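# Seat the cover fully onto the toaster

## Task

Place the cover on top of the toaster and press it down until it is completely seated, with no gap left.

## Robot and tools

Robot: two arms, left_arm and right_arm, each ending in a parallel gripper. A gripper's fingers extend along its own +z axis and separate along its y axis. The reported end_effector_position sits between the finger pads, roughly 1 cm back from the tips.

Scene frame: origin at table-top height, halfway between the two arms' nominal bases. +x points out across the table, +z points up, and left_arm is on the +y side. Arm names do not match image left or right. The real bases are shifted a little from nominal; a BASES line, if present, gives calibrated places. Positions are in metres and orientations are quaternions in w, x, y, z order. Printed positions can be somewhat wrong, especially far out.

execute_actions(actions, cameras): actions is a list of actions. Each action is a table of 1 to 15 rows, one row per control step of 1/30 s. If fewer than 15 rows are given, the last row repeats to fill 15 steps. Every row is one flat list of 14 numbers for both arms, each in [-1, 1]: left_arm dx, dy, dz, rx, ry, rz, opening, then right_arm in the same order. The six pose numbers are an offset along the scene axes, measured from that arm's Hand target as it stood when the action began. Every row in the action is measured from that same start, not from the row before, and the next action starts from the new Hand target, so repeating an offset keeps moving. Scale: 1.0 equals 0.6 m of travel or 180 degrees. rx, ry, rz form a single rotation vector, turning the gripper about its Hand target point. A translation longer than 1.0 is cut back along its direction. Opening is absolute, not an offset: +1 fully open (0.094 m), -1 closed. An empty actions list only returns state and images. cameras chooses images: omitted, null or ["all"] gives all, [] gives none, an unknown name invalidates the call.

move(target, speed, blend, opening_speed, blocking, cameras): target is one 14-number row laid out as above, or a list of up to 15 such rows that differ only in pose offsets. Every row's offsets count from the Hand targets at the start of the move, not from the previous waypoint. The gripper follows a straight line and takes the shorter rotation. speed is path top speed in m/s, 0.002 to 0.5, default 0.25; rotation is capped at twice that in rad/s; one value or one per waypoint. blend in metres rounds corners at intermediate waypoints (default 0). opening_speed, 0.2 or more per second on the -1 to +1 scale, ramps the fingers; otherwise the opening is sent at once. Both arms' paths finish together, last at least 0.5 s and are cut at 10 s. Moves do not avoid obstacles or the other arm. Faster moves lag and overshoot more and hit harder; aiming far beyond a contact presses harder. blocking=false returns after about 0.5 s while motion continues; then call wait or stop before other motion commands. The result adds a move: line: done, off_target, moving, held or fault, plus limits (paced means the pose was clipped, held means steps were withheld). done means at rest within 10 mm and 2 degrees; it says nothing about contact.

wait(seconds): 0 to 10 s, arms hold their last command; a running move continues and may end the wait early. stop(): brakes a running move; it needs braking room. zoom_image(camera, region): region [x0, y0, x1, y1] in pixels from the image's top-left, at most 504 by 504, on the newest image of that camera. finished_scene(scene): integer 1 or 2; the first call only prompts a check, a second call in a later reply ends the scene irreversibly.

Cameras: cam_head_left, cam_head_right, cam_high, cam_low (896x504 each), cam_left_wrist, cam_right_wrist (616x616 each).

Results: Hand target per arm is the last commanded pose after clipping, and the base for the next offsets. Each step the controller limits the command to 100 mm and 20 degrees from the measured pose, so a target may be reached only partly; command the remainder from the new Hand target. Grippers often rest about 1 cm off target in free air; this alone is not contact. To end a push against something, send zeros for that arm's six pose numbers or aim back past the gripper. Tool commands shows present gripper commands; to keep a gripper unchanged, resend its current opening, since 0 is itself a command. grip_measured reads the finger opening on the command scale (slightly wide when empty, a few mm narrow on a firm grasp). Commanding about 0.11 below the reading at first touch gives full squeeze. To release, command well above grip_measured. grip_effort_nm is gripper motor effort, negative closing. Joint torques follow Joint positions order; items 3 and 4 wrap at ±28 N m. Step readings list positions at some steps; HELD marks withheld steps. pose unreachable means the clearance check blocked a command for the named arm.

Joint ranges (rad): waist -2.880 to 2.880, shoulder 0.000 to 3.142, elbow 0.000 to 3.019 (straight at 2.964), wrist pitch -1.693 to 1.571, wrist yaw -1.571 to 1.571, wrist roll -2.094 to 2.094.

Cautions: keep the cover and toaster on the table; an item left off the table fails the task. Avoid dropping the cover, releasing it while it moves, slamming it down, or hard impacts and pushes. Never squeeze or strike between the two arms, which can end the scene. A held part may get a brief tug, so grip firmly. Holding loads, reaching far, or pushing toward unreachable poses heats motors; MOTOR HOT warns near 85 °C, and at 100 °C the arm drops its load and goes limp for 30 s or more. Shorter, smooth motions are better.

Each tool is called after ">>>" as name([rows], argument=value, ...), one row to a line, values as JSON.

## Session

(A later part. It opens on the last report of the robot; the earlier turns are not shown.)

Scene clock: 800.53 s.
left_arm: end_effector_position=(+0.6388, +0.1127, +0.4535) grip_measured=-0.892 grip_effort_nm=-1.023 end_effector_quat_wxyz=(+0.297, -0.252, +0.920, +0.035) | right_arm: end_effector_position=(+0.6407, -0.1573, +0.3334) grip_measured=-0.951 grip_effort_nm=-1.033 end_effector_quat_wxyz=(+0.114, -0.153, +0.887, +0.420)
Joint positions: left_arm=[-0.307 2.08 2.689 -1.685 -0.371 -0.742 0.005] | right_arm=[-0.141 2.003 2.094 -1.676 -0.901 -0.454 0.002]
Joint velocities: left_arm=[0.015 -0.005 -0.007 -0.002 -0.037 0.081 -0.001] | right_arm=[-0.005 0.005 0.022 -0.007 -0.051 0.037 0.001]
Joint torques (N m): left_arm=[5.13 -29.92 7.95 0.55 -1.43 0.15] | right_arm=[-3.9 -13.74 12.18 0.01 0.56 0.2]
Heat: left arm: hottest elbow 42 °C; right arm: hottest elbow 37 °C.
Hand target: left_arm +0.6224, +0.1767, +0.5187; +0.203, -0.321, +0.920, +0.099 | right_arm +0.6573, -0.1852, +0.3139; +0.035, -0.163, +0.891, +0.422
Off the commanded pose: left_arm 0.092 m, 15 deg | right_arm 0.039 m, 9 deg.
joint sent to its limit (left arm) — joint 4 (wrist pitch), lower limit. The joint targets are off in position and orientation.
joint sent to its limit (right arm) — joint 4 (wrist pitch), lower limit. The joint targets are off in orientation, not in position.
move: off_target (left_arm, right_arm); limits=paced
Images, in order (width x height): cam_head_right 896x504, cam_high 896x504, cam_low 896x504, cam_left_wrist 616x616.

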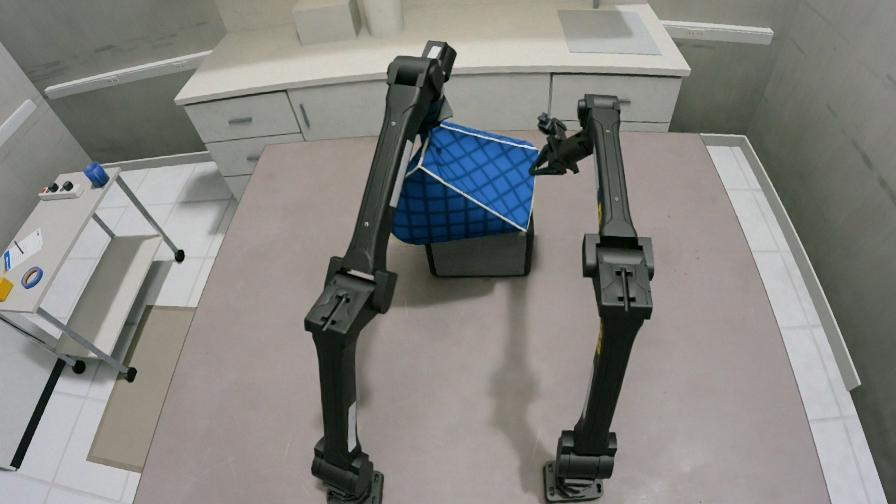

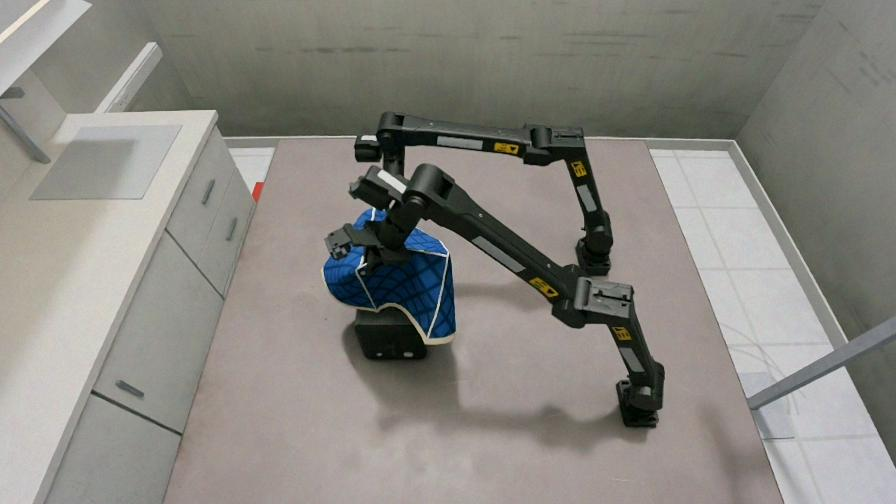

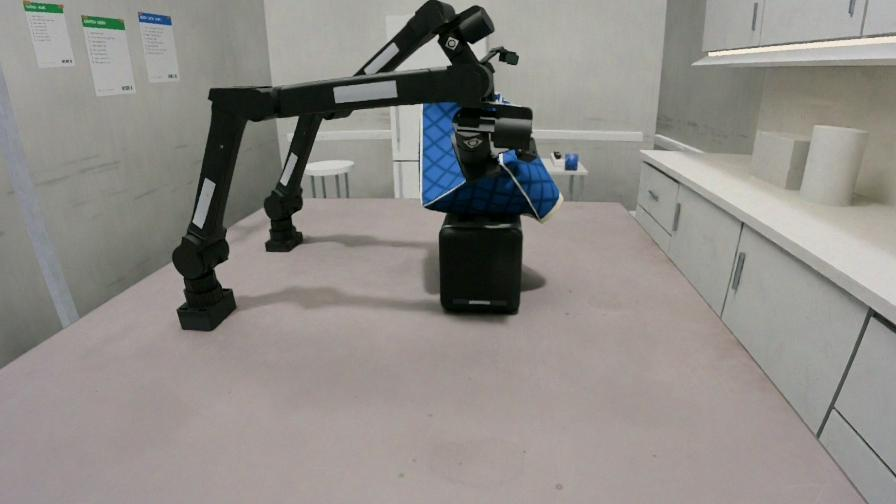

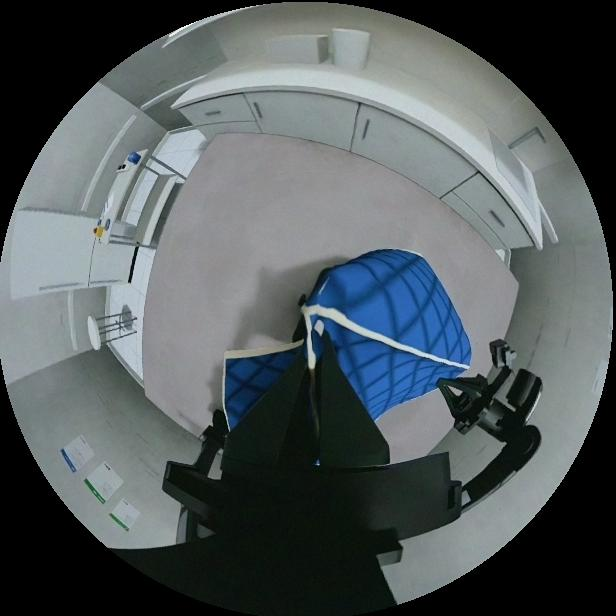

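>>> move([
  [0.03,-0.06,0.0,0,0,0,-1,-0.0,0.0,0.17,0,0,0,-1],
  [0.03,-0.16,0.0,0,0,0,-1,-0.03,-0.14,0.17,0,0,0,-1],
  [0.03,-0.16,0.0,0,0,0,-1,-0.03,-0.14,-0.03,0,0,0,-1],
], speed=0.15, cameras=["cam_head_right","cam_high","cam_low"])

>>> zoom_image(camera="cam_low", region=[380, 80, 620, 330])

Scene clock: 808.50 s.
left_arm: end_effector_position=(+0.6381, +0.0367, +0.4733) grip_measured=-0.892 grip_effort_nm=-1.028 end_effector_quat_wxyz=(+0.342, -0.230, +0.911, +0.002) | right_arm: end_effector_position=(+0.6328, -0.2337, +0.3463) grip_measured=-0.952 grip_effort_nm=-1.038 end_effector_quat_wxyz=(+0.163, -0.143, +0.889, +0.402)
Joint positions: left_arm=[-0.418 2.16 2.859 -1.685 -0.408 -0.783 0.005] | right_arm=[-0.266 1.961 2.064 -1.676 -0.898 -0.549 0.002]
Joint velocities: left_arm=[0.005 0.005 -0.012 -0.012 -0.066 0.007 -0.001] | right_arm=[-0.024 -0.015 -0.017 0.007 -0.037 0.066 0]
Joint torques (N m): left_arm=[3.49 -25.76 10.11 0.57 -1.67 -0.06] | right_arm=[-4.42 -12.51 7.17 0.05 1.22 -0.13]
Heat: left arm: hottest elbow 41 °C; right arm: hottest elbow 38 °C.
Hand target: left_arm +0.6406, +0.0807, +0.5174; +0.217, -0.311, +0.921, +0.090 | right_arm +0.6393, -0.2693, +0.2956; +0.034, -0.163, +0.892, +0.421
Off the commanded pose: left_arm 0.063 m, 22 deg; orientation clipped | right_arm 0.062 m, 15 deg.
elbow stopped short (left arm): the move would have taken joint 3 (elbow) straighter than the controller allows.
joint sent to its limit (left arm) — joint 4 (wrist pitch), lower limit. The joint targets are off in position and orientation.
joint sent to its limit (right arm) — joint 4 (wrist pitch), lower limit. The joint targets are off in position and orientation.
move: off_target (left_arm, right_arm); limits=paced
Images, in order (width x height): cam_head_right 896x504, cam_high 896x504, cam_low 896x504.

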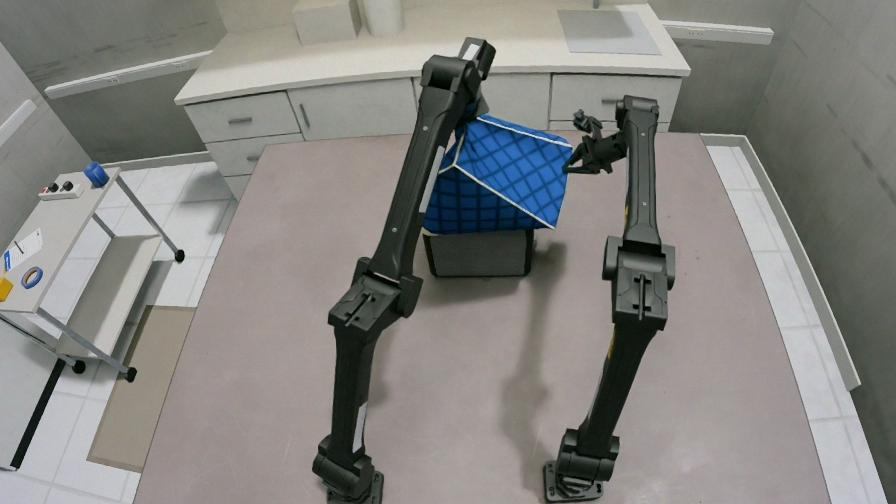

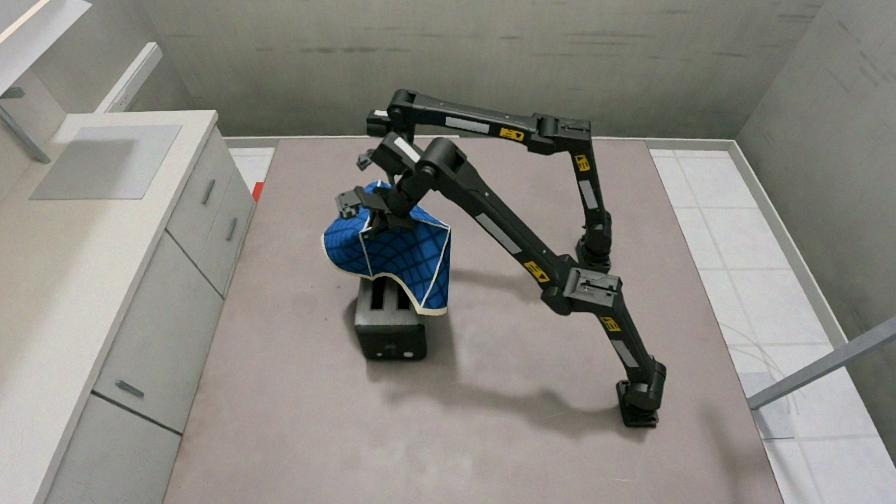

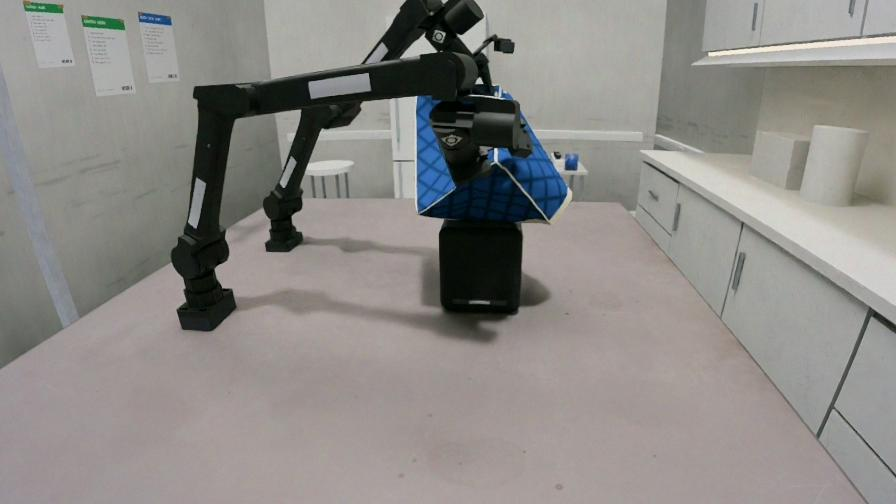

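Scaled by 2.016.

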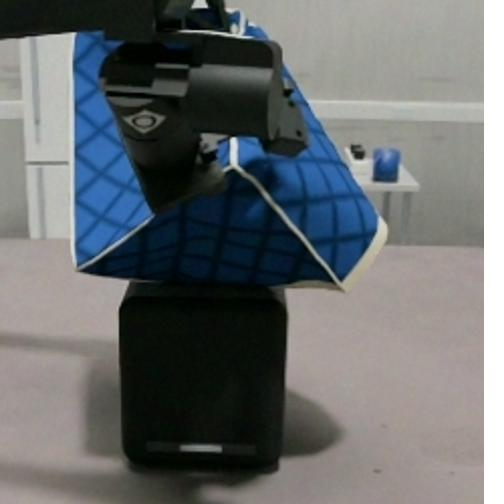

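>>> move([
  [0.0,-0.03,-0.02,0,0,0,-1,0,-0.04,-0.04,0,0,0,-1],
  [0.0,0.0,-0.02,0,0,0,-1,0.0,-0.02,-0.12,0,0,0,-1],
], speed=0.12, cameras=["cam_head_right","cam_high","cam_low"])

>>> zoom_image(camera="cam_low", region=[380, 80, 620, 330])

Scene clock: 816.70 s.
left_arm: end_effector_position=(+0.6389, +0.0194, +0.4480) grip_measured=-0.892 grip_effort_nm=-1.023 end_effector_quat_wxyz=(+0.320, -0.228, +0.920, +0.001) | right_arm: end_effector_position=(+0.6362, -0.2371, +0.2895) grip_measured=-0.952 grip_effort_nm=-1.028 end_effector_quat_wxyz=(+0.137, -0.165, +0.887, +0.408)
Joint positions: left_arm=[-0.435 2.175 2.826 -1.686 -0.389 -0.808 0.005] | right_arm=[-0.268 2.029 2.024 -1.676 -0.885 -0.651 0.002]
Joint velocities: left_arm=[0.015 -0.005 -0.002 0.007 -0.022 0.066 0.001] | right_arm=[0.005 -0.005 0.002 0.002 0.007 0.007 0]
Joint torques (N m): left_arm=[5.07 -28.81 8.88 0.68 -2.03 -0.05] | right_arm=[-5.19 -11.81 6.58 -0.08 1.8 -0.23]
Heat: left arm: hottest elbow 42 °C; right arm: hottest elbow 37 °C.
Hand target: left_arm +0.6404, +0.0810, +0.5055; +0.217, -0.312, +0.921, +0.090 | right_arm +0.6384, -0.2809, +0.2232; +0.034, -0.163, +0.892, +0.420
Off the commanded pose: left_arm 0.084 m, 18 deg | right_arm 0.079 m, 12 deg.
joint sent to its limit (left arm) — joint 4 (wrist pitch), lower limit. The joint targets are off in position and orientation.
joint sent to its limit (right arm) — joint 4 (wrist pitch), lower limit. The joint targets are off in position and orientation.
move: off_target (left_arm, right_arm)
Images, in order (width x height): cam_head_right 896x504, cam_high 896x504, cam_low 896x504.

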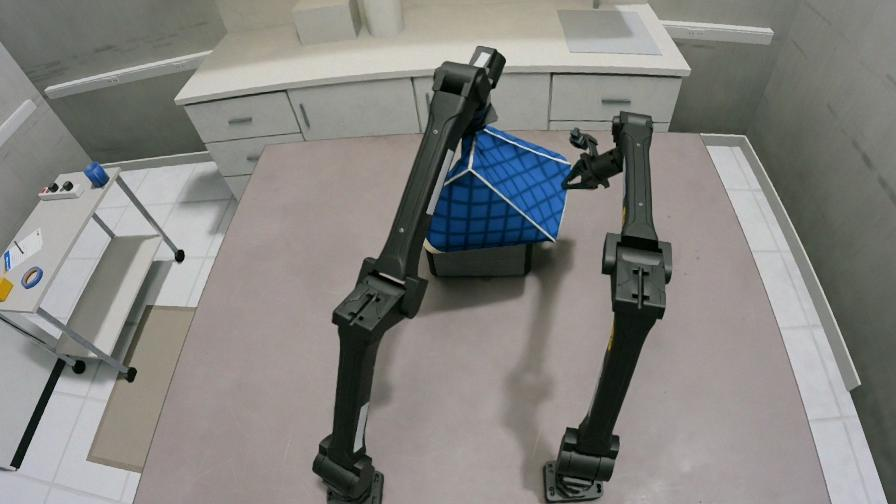

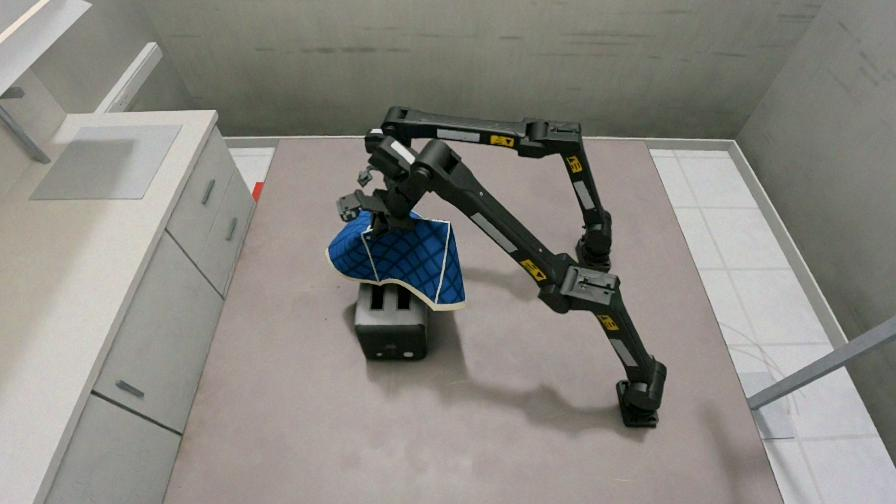

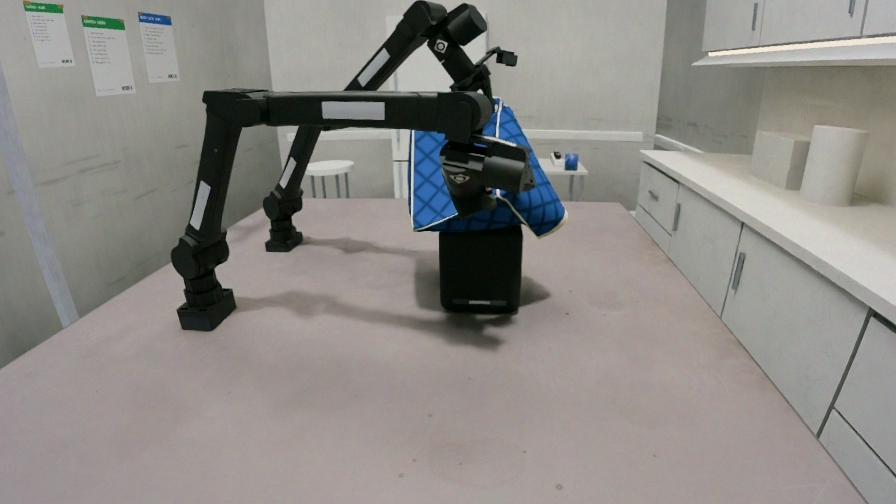

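Scaled by 2.016.

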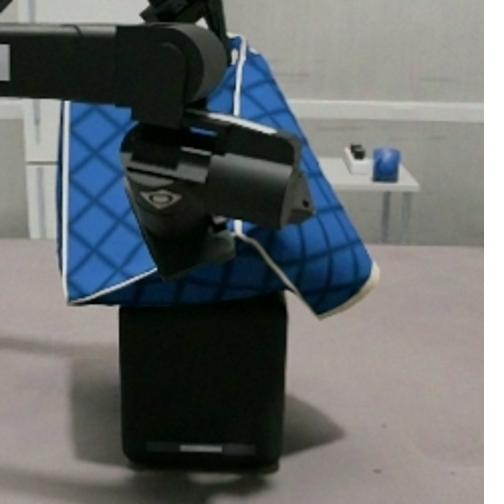

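>>> move([
  [0.0,-0.05,0.0,0,0,0,-1,0,0.0,0.28,0,0,0,-1],
  [0.0,-0.15,0.0,0,0,0,-1,0.0,-0.1,0.28,0,0,0,-1],
  [0,-0.15,0,0,0,0,-1,-0.06,-0.12,0.05,0,0,0,-1],
], speed=0.15, cameras=["cam_head_right","cam_high","cam_low"])

>>> zoom_image(camera="cam_low", region=[380, 80, 620, 330])

Scene clock: 825.40 s.
left_arm: end_effector_position=(+0.6322, -0.0524, +0.4527) grip_measured=-0.892 grip_effort_nm=-1.033 end_effector_quat_wxyz=(+0.357, -0.208, +0.910, -0.028) | right_arm: end_effector_position=(+0.6067, -0.3090, +0.3054) grip_measured=-0.952 grip_effort_nm=-1.038 end_effector_quat_wxyz=(+0.168, -0.142, +0.900, +0.377)
Joint positions: left_arm=[-0.537 2.207 2.863 -1.616 -0.433 -0.842 0.005] | right_arm=[-0.389 1.951 1.956 -1.676 -0.846 -0.71 0.002]
Joint velocities: left_arm=[-0.015 -0.005 -0.007 -0.012 0.037 -0.037 0] | right_arm=[-0.005 -0.024 -0.012 -0.007 0.007 -0.007 0.001]
Joint torques (N m): left_arm=[3.84 -26.81 10.37 0.79 -1.63 -0.09] | right_arm=[-5.83 -12.1 6.74 -0.06 1.38 -0.26]
Heat: left arm: hottest elbow 42 °C; right arm: hottest elbow 36 °C.
Hand target: left_arm +0.6405, -0.0090, +0.5039; +0.242, -0.293, +0.922, +0.069 | right_arm +0.6028, -0.3536, +0.2531; +0.033, -0.163, +0.892, +0.419
Off the commanded pose: left_arm 0.069 m, 24 deg; orientation clipped | right_arm 0.068 m, 16 deg.
elbow stopped short (left arm): the move would have taken joint 3 (elbow) straighter than the controller allows.
joint sent to its limit (right arm) — joint 4 (wrist pitch), lower limit. The joint targets are off in position and orientation.
move: off_target (left_arm, right_arm); limits=paced
Images, in order (width x height): cam_head_right 896x504, cam_high 896x504, cam_low 896x504.

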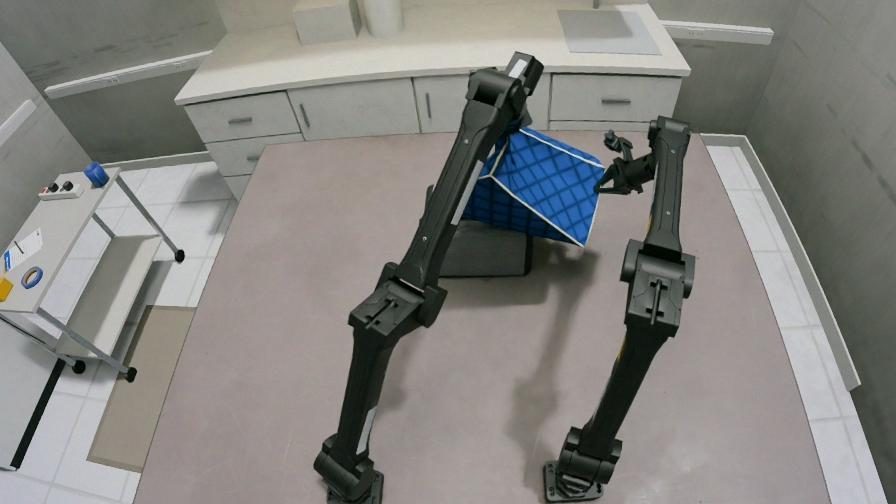

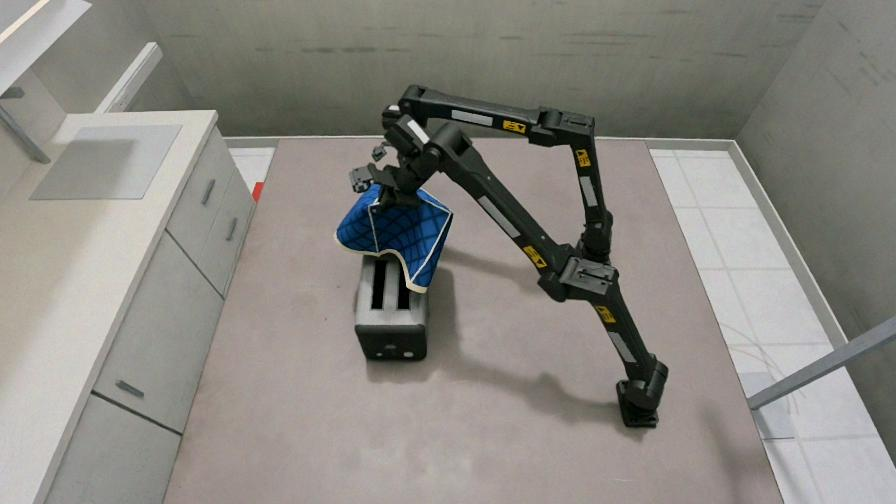

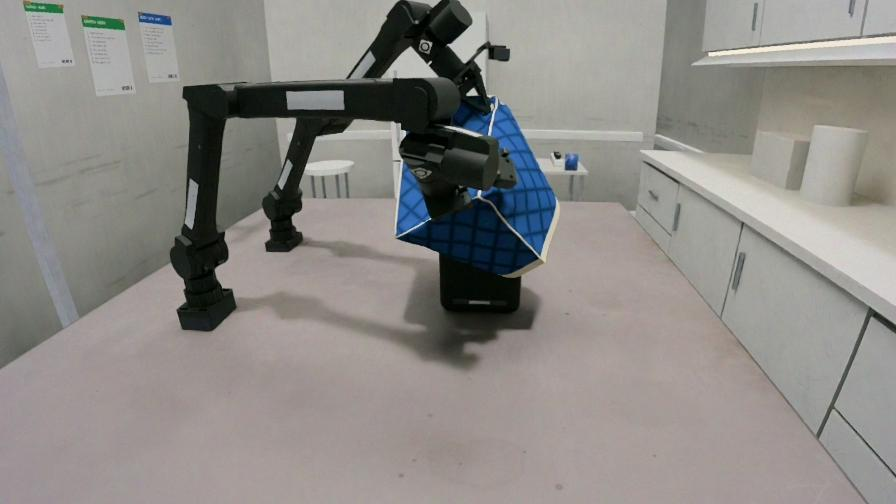

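Scaled by 2.016.

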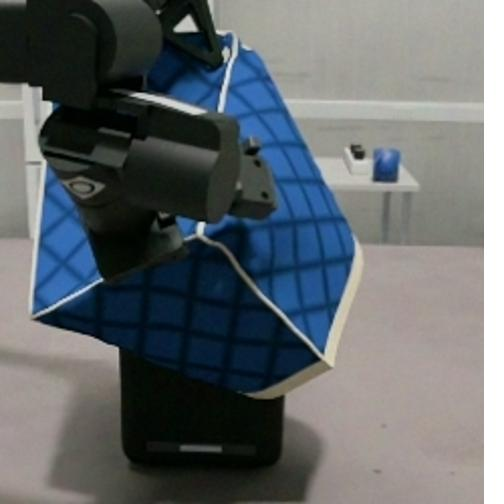

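>>> move([
  [-0.02,0.0,0.0,0,0,0,-1,-0.08,0.0,0.0,0,0,0,-1],
  [-0.02,0,0,0,0,0,-1,-0.08,0.0,-0.01,0,0,0,-1],
  [0.03,0.03,0.0,0,0,0,-1,0.05,0.05,-0.03,0,0,0,-1],
  [0.05,0.1,0,0,0,0,-1,0.08,0.11,-0.01,0,0,0,-1],
], speed=0.12, cameras=["cam_head_right","cam_high","cam_low"])

>>> zoom_image(camera="cam_low", region=[380, 80, 620, 330])

Scene clock: 836.03 s.
left_arm: end_effector_position=(+0.6522, -0.0081, +0.4424) grip_measured=-0.892 grip_effort_nm=-1.028 end_effector_quat_wxyz=(+0.341, -0.209, +0.916, -0.012) | right_arm: end_effector_position=(+0.6391, -0.2566, +0.2840) grip_measured=-0.952 grip_effort_nm=-1.033 end_effector_quat_wxyz=(+0.136, -0.151, +0.895, +0.397)
Joint positions: left_arm=[-0.463 2.216 2.863 -1.629 -0.396 -0.785 0.005] | right_arm=[-0.293 2.043 2.04 -1.676 -0.86 -0.64 0.002]
Joint velocities: left_arm=[-0.015 -0.015 0.002 -0.007 0.051 -0.007 0.001] | right_arm=[-0.015 -0.015 0.017 0.002 0.022 -0.051 0.001]
Joint torques (N m): left_arm=[5.07 -28.04 10.4 2 -1.57 0.11] | right_arm=[-3.72 -12.63 11.15 -0.09 0.77 0.11]
Heat: left arm: hottest shoulder 41 °C; right arm: hottest elbow 36 °C.
Hand target: left_arm +0.6706, +0.0511, +0.5050; +0.243, -0.293, +0.922, +0.069 | right_arm +0.6506, -0.2870, +0.2472; +0.034, -0.163, +0.892, +0.421
Off the commanded pose: left_arm 0.087 m, 18 deg | right_arm 0.050 m, 12 deg.
elbow stopped short (left arm): the move would have taken joint 3 (elbow) straighter than the controller allows.
joint sent to its limit (right arm) — joint 4 (wrist pitch), lower limit. The joint targets are off in position and orientation.
move: off_target (left_arm, right_arm); limits=paced
Images, in order (width x height): cam_head_right 896x504, cam_high 896x504, cam_low 896x504.

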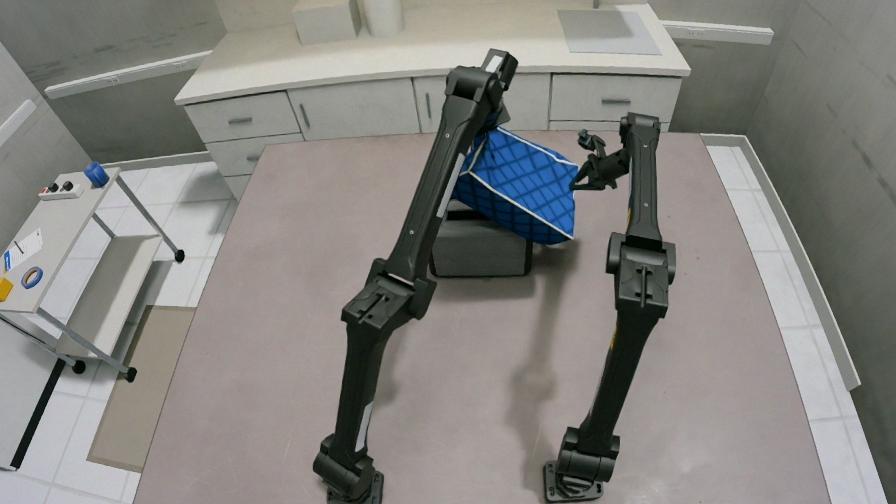

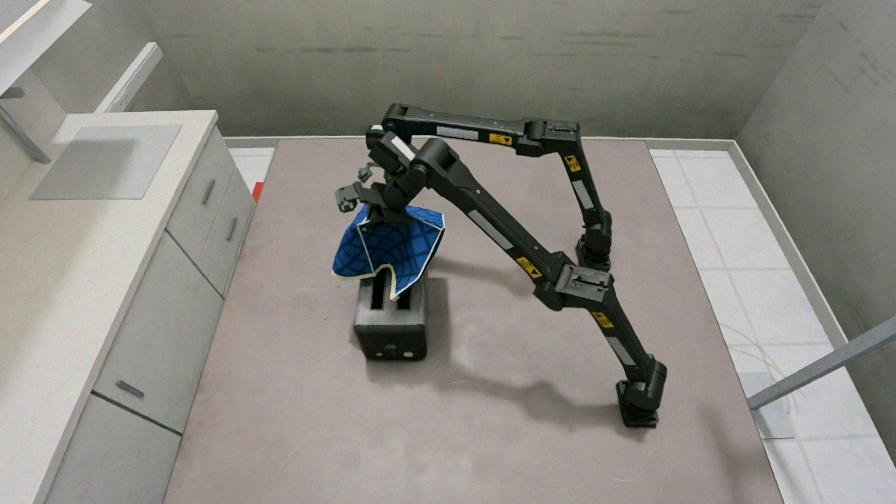

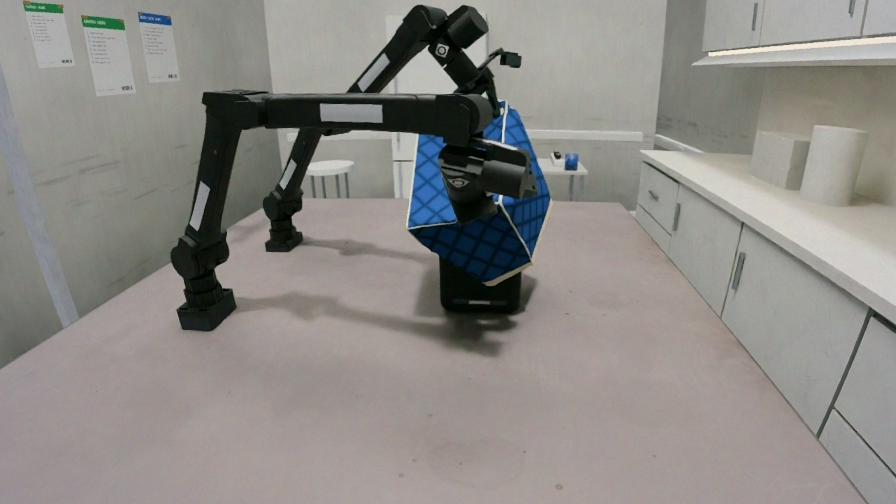

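Scaled by 2.016.

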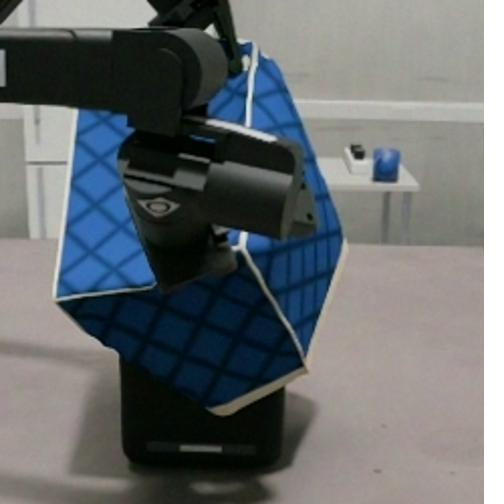

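>>> move([
  [-0.04,0.0,0.02,0,0,0,-1,-0.17,0.0,0.08,0,0,0,-1],
  [-0.08,0.05,0.02,0,0,0,-1,-0.17,0.05,0.08,0,0,0,-1],
  [-0.08,0.05,0.0,0,0,0,-1,-0.1,0.05,-0.06,0,0,0,-1],
], speed=0.12, cameras=["cam_head_right","cam_high","cam_low"])

>>> zoom_image(camera="cam_low", region=[380, 80, 620, 330])

Scene clock: 844.43 s.
left_arm: end_effector_position=(+0.6302, +0.0018, +0.4010) grip_measured=-0.892 grip_effort_nm=-1.023 end_effector_quat_wxyz=(+0.277, -0.222, +0.934, +0.028) | right_arm: end_effector_position=(+0.5825, -0.2409, +0.2499) grip_measured=-0.951 grip_effort_nm=-1.028 end_effector_quat_wxyz=(+0.086, -0.152, +0.892, +0.418)
Joint positions: left_arm=[-0.463 2.165 2.698 -1.686 -0.391 -0.84 0.005] | right_arm=[-0.29 1.959 1.807 -1.676 -0.852 -0.707 0.002]
Joint velocities: left_arm=[0.005 0.005 -0.002 -0.022 -0.051 0.022 0.001] | right_arm=[-0.005 0.005 0.002 0.022 0.037 -0.022 -0.001]
Joint torques (N m): left_arm=[4.37 -32.26 8.66 0.46 -1.75 -0.13] | right_arm=[-2.2 -11.28 10.02 -0.27 1.23 -0.26]
Heat: left arm: hottest shoulder 42 °C; right arm: hottest elbow 36 °C.
Hand target: left_arm +0.6241, +0.0622, +0.4802; +0.243, -0.295, +0.922, +0.069 | right_arm +0.5902, -0.2570, +0.2119; +0.034, -0.163, +0.892, +0.421
Off the commanded pose: left_arm 0.131 m, 10 deg; position clipped | right_arm 0.043 m, 6 deg.
elbow stopped short (left arm): the move would have taken joint 3 (elbow) straighter than the controller allows.
joint sent to its limit (left arm) — joint 4 (wrist pitch), lower limit. The joint targets are off in position and orientation.
joint sent to its limit (right arm) — joint 4 (wrist pitch), lower limit. The joint targets are off in orientation, not in position.
move: off_target (left_arm, right_arm); limits=paced
Images, in order (width x height): cam_head_right 896x504, cam_high 896x504, cam_low 896x504.

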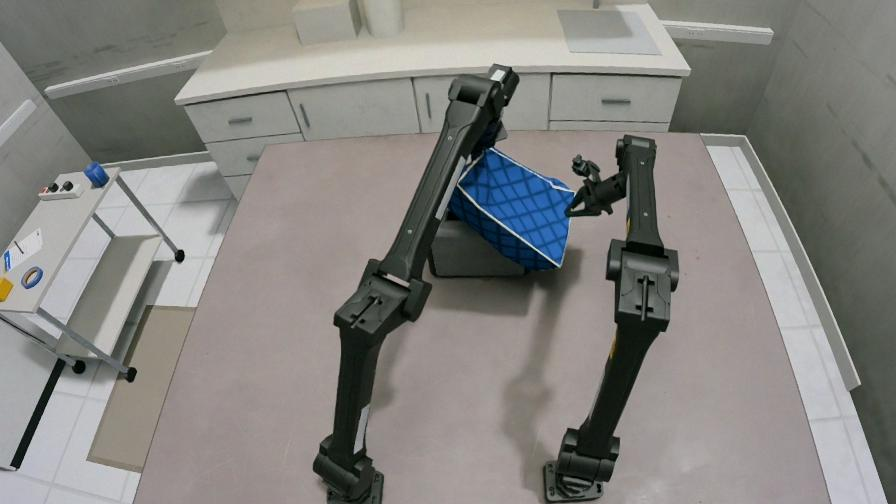

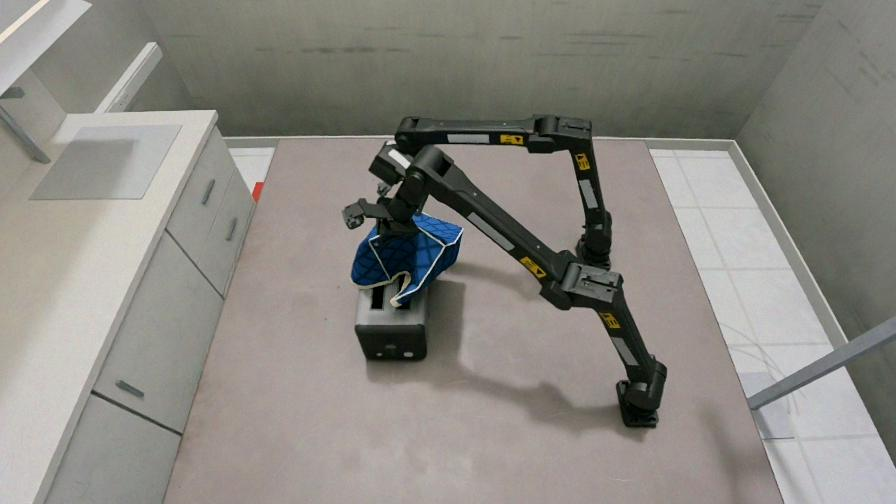

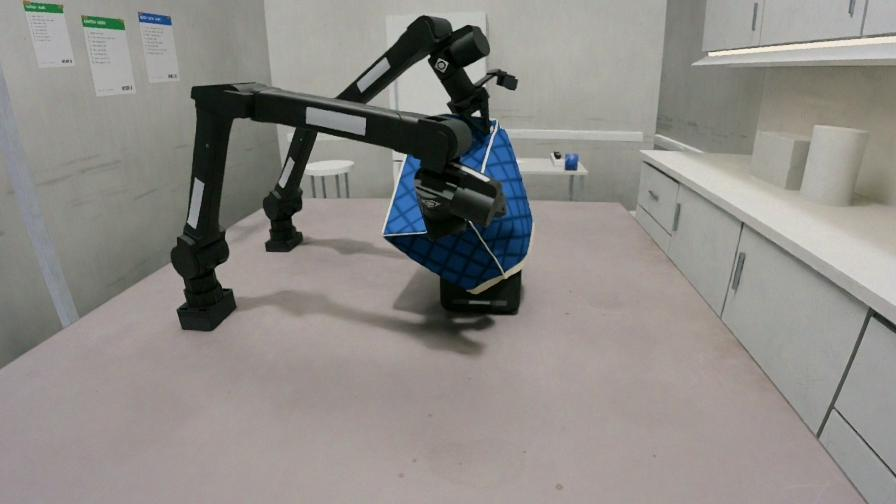

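Scaled by 2.016.

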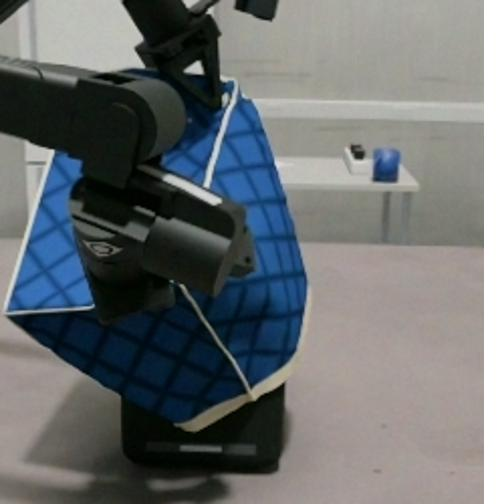

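>>> move([
  [-0.08,0.02,0.0,0,0,0,-1,-0.12,-0.03,0.03,0,0,0,-1],
  [-0.08,0.12,0.02,0,0,0,-1,-0.1,0.1,-0.02,0,0,0,-1],
  [0.02,0.2,0.02,0,0,0,-1,0.06,0.15,-0.03,0,0,0,-1],
], speed=0.12, cameras=["cam_head_right","cam_high","cam_low"])

>>> zoom_image(camera="cam_low", region=[380, 80, 620, 330])

Scene clock: 854.63 s.
left_arm: end_effector_position=(+0.6193, +0.0963, +0.4110) grip_measured=-0.892 grip_effort_nm=-1.028 end_effector_quat_wxyz=(+0.240, -0.236, +0.941, +0.045) | right_arm: end_effector_position=(+0.6119, -0.1479, +0.2483) grip_measured=-0.952 grip_effort_nm=-1.023 end_effector_quat_wxyz=(+0.071, -0.189, +0.879, +0.431)
Joint positions: left_arm=[-0.329 2.034 2.522 -1.686 -0.33 -0.752 0.005] | right_arm=[-0.129 2.013 1.882 -1.616 -0.893 -0.6 0.002]
Joint velocities: left_arm=[-0.015 -0.005 -0.002 -0.017 -0.007 -0.037 -0.001] | right_arm=[-0.015 0.015 -0.012 -0.022 -0.037 -0.007 0]
Joint torques (N m): left_arm=[6.95 -25.99 13.26 0.32 -1.8 0.13] | right_arm=[-2.67 -10.75 9.87 0.05 1.08 0.17]
Heat: left arm: hottest shoulder 43 °C; right arm: hottest elbow 36 °C.
Hand target: left_arm +0.6332, +0.1671, +0.4798; +0.244, -0.295, +0.921, +0.069 | right_arm +0.6259, -0.1662, +0.1944; +0.035, -0.164, +0.891, +0.422
Off the commanded pose: left_arm 0.119 m, 8 deg; position clipped | right_arm 0.059 m, 5 deg.
joint sent to its limit (left arm) — joint 4 (wrist pitch), lower limit. The joint targets are off in position and orientation.
move: off_target (left_arm, right_arm); limits=paced
Images, in order (width x height): cam_head_right 896x504, cam_high 896x504, cam_low 896x504.

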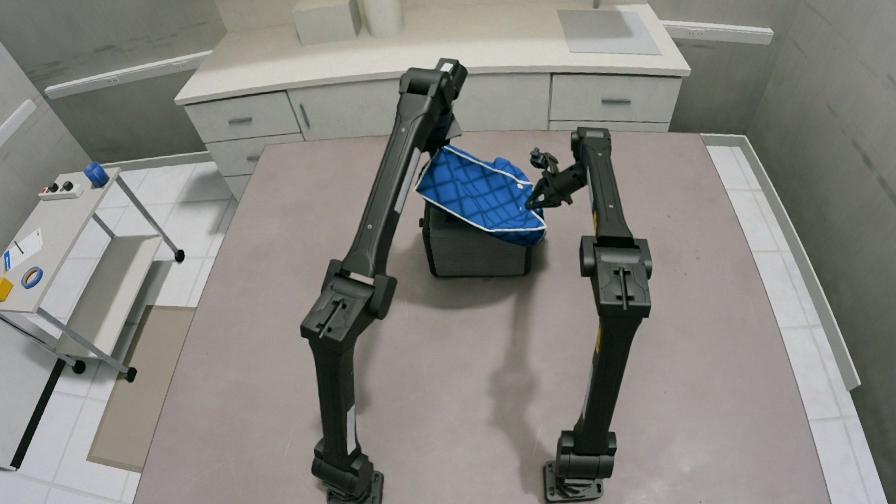

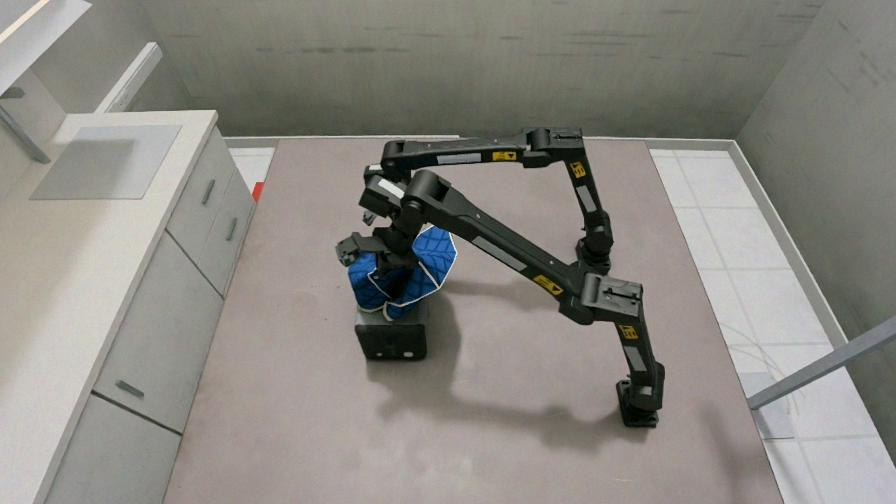

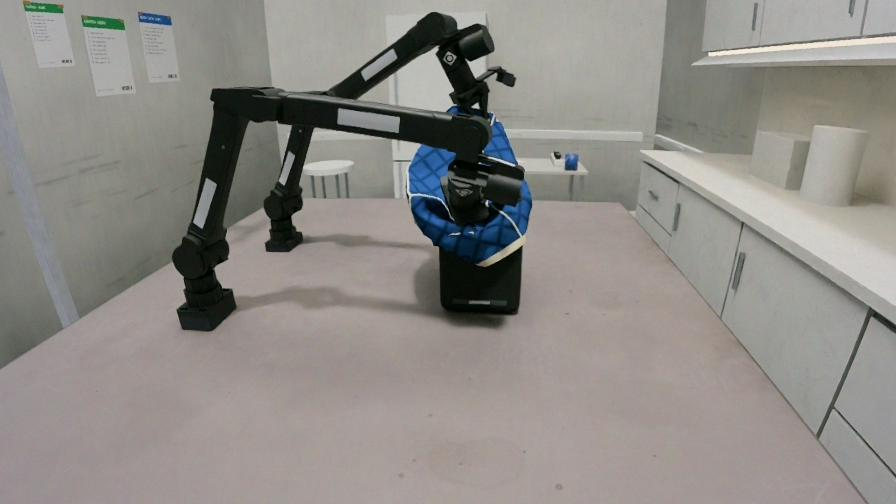

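Scaled by 2.016.

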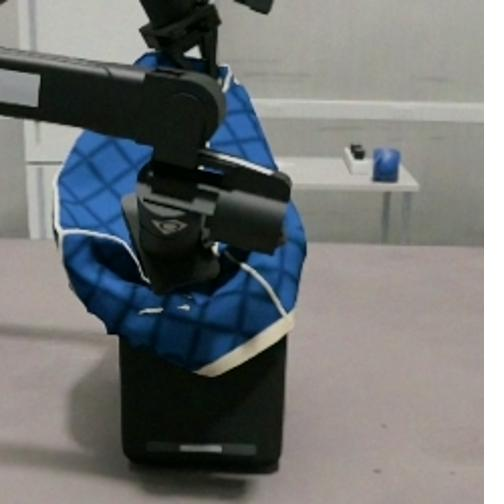

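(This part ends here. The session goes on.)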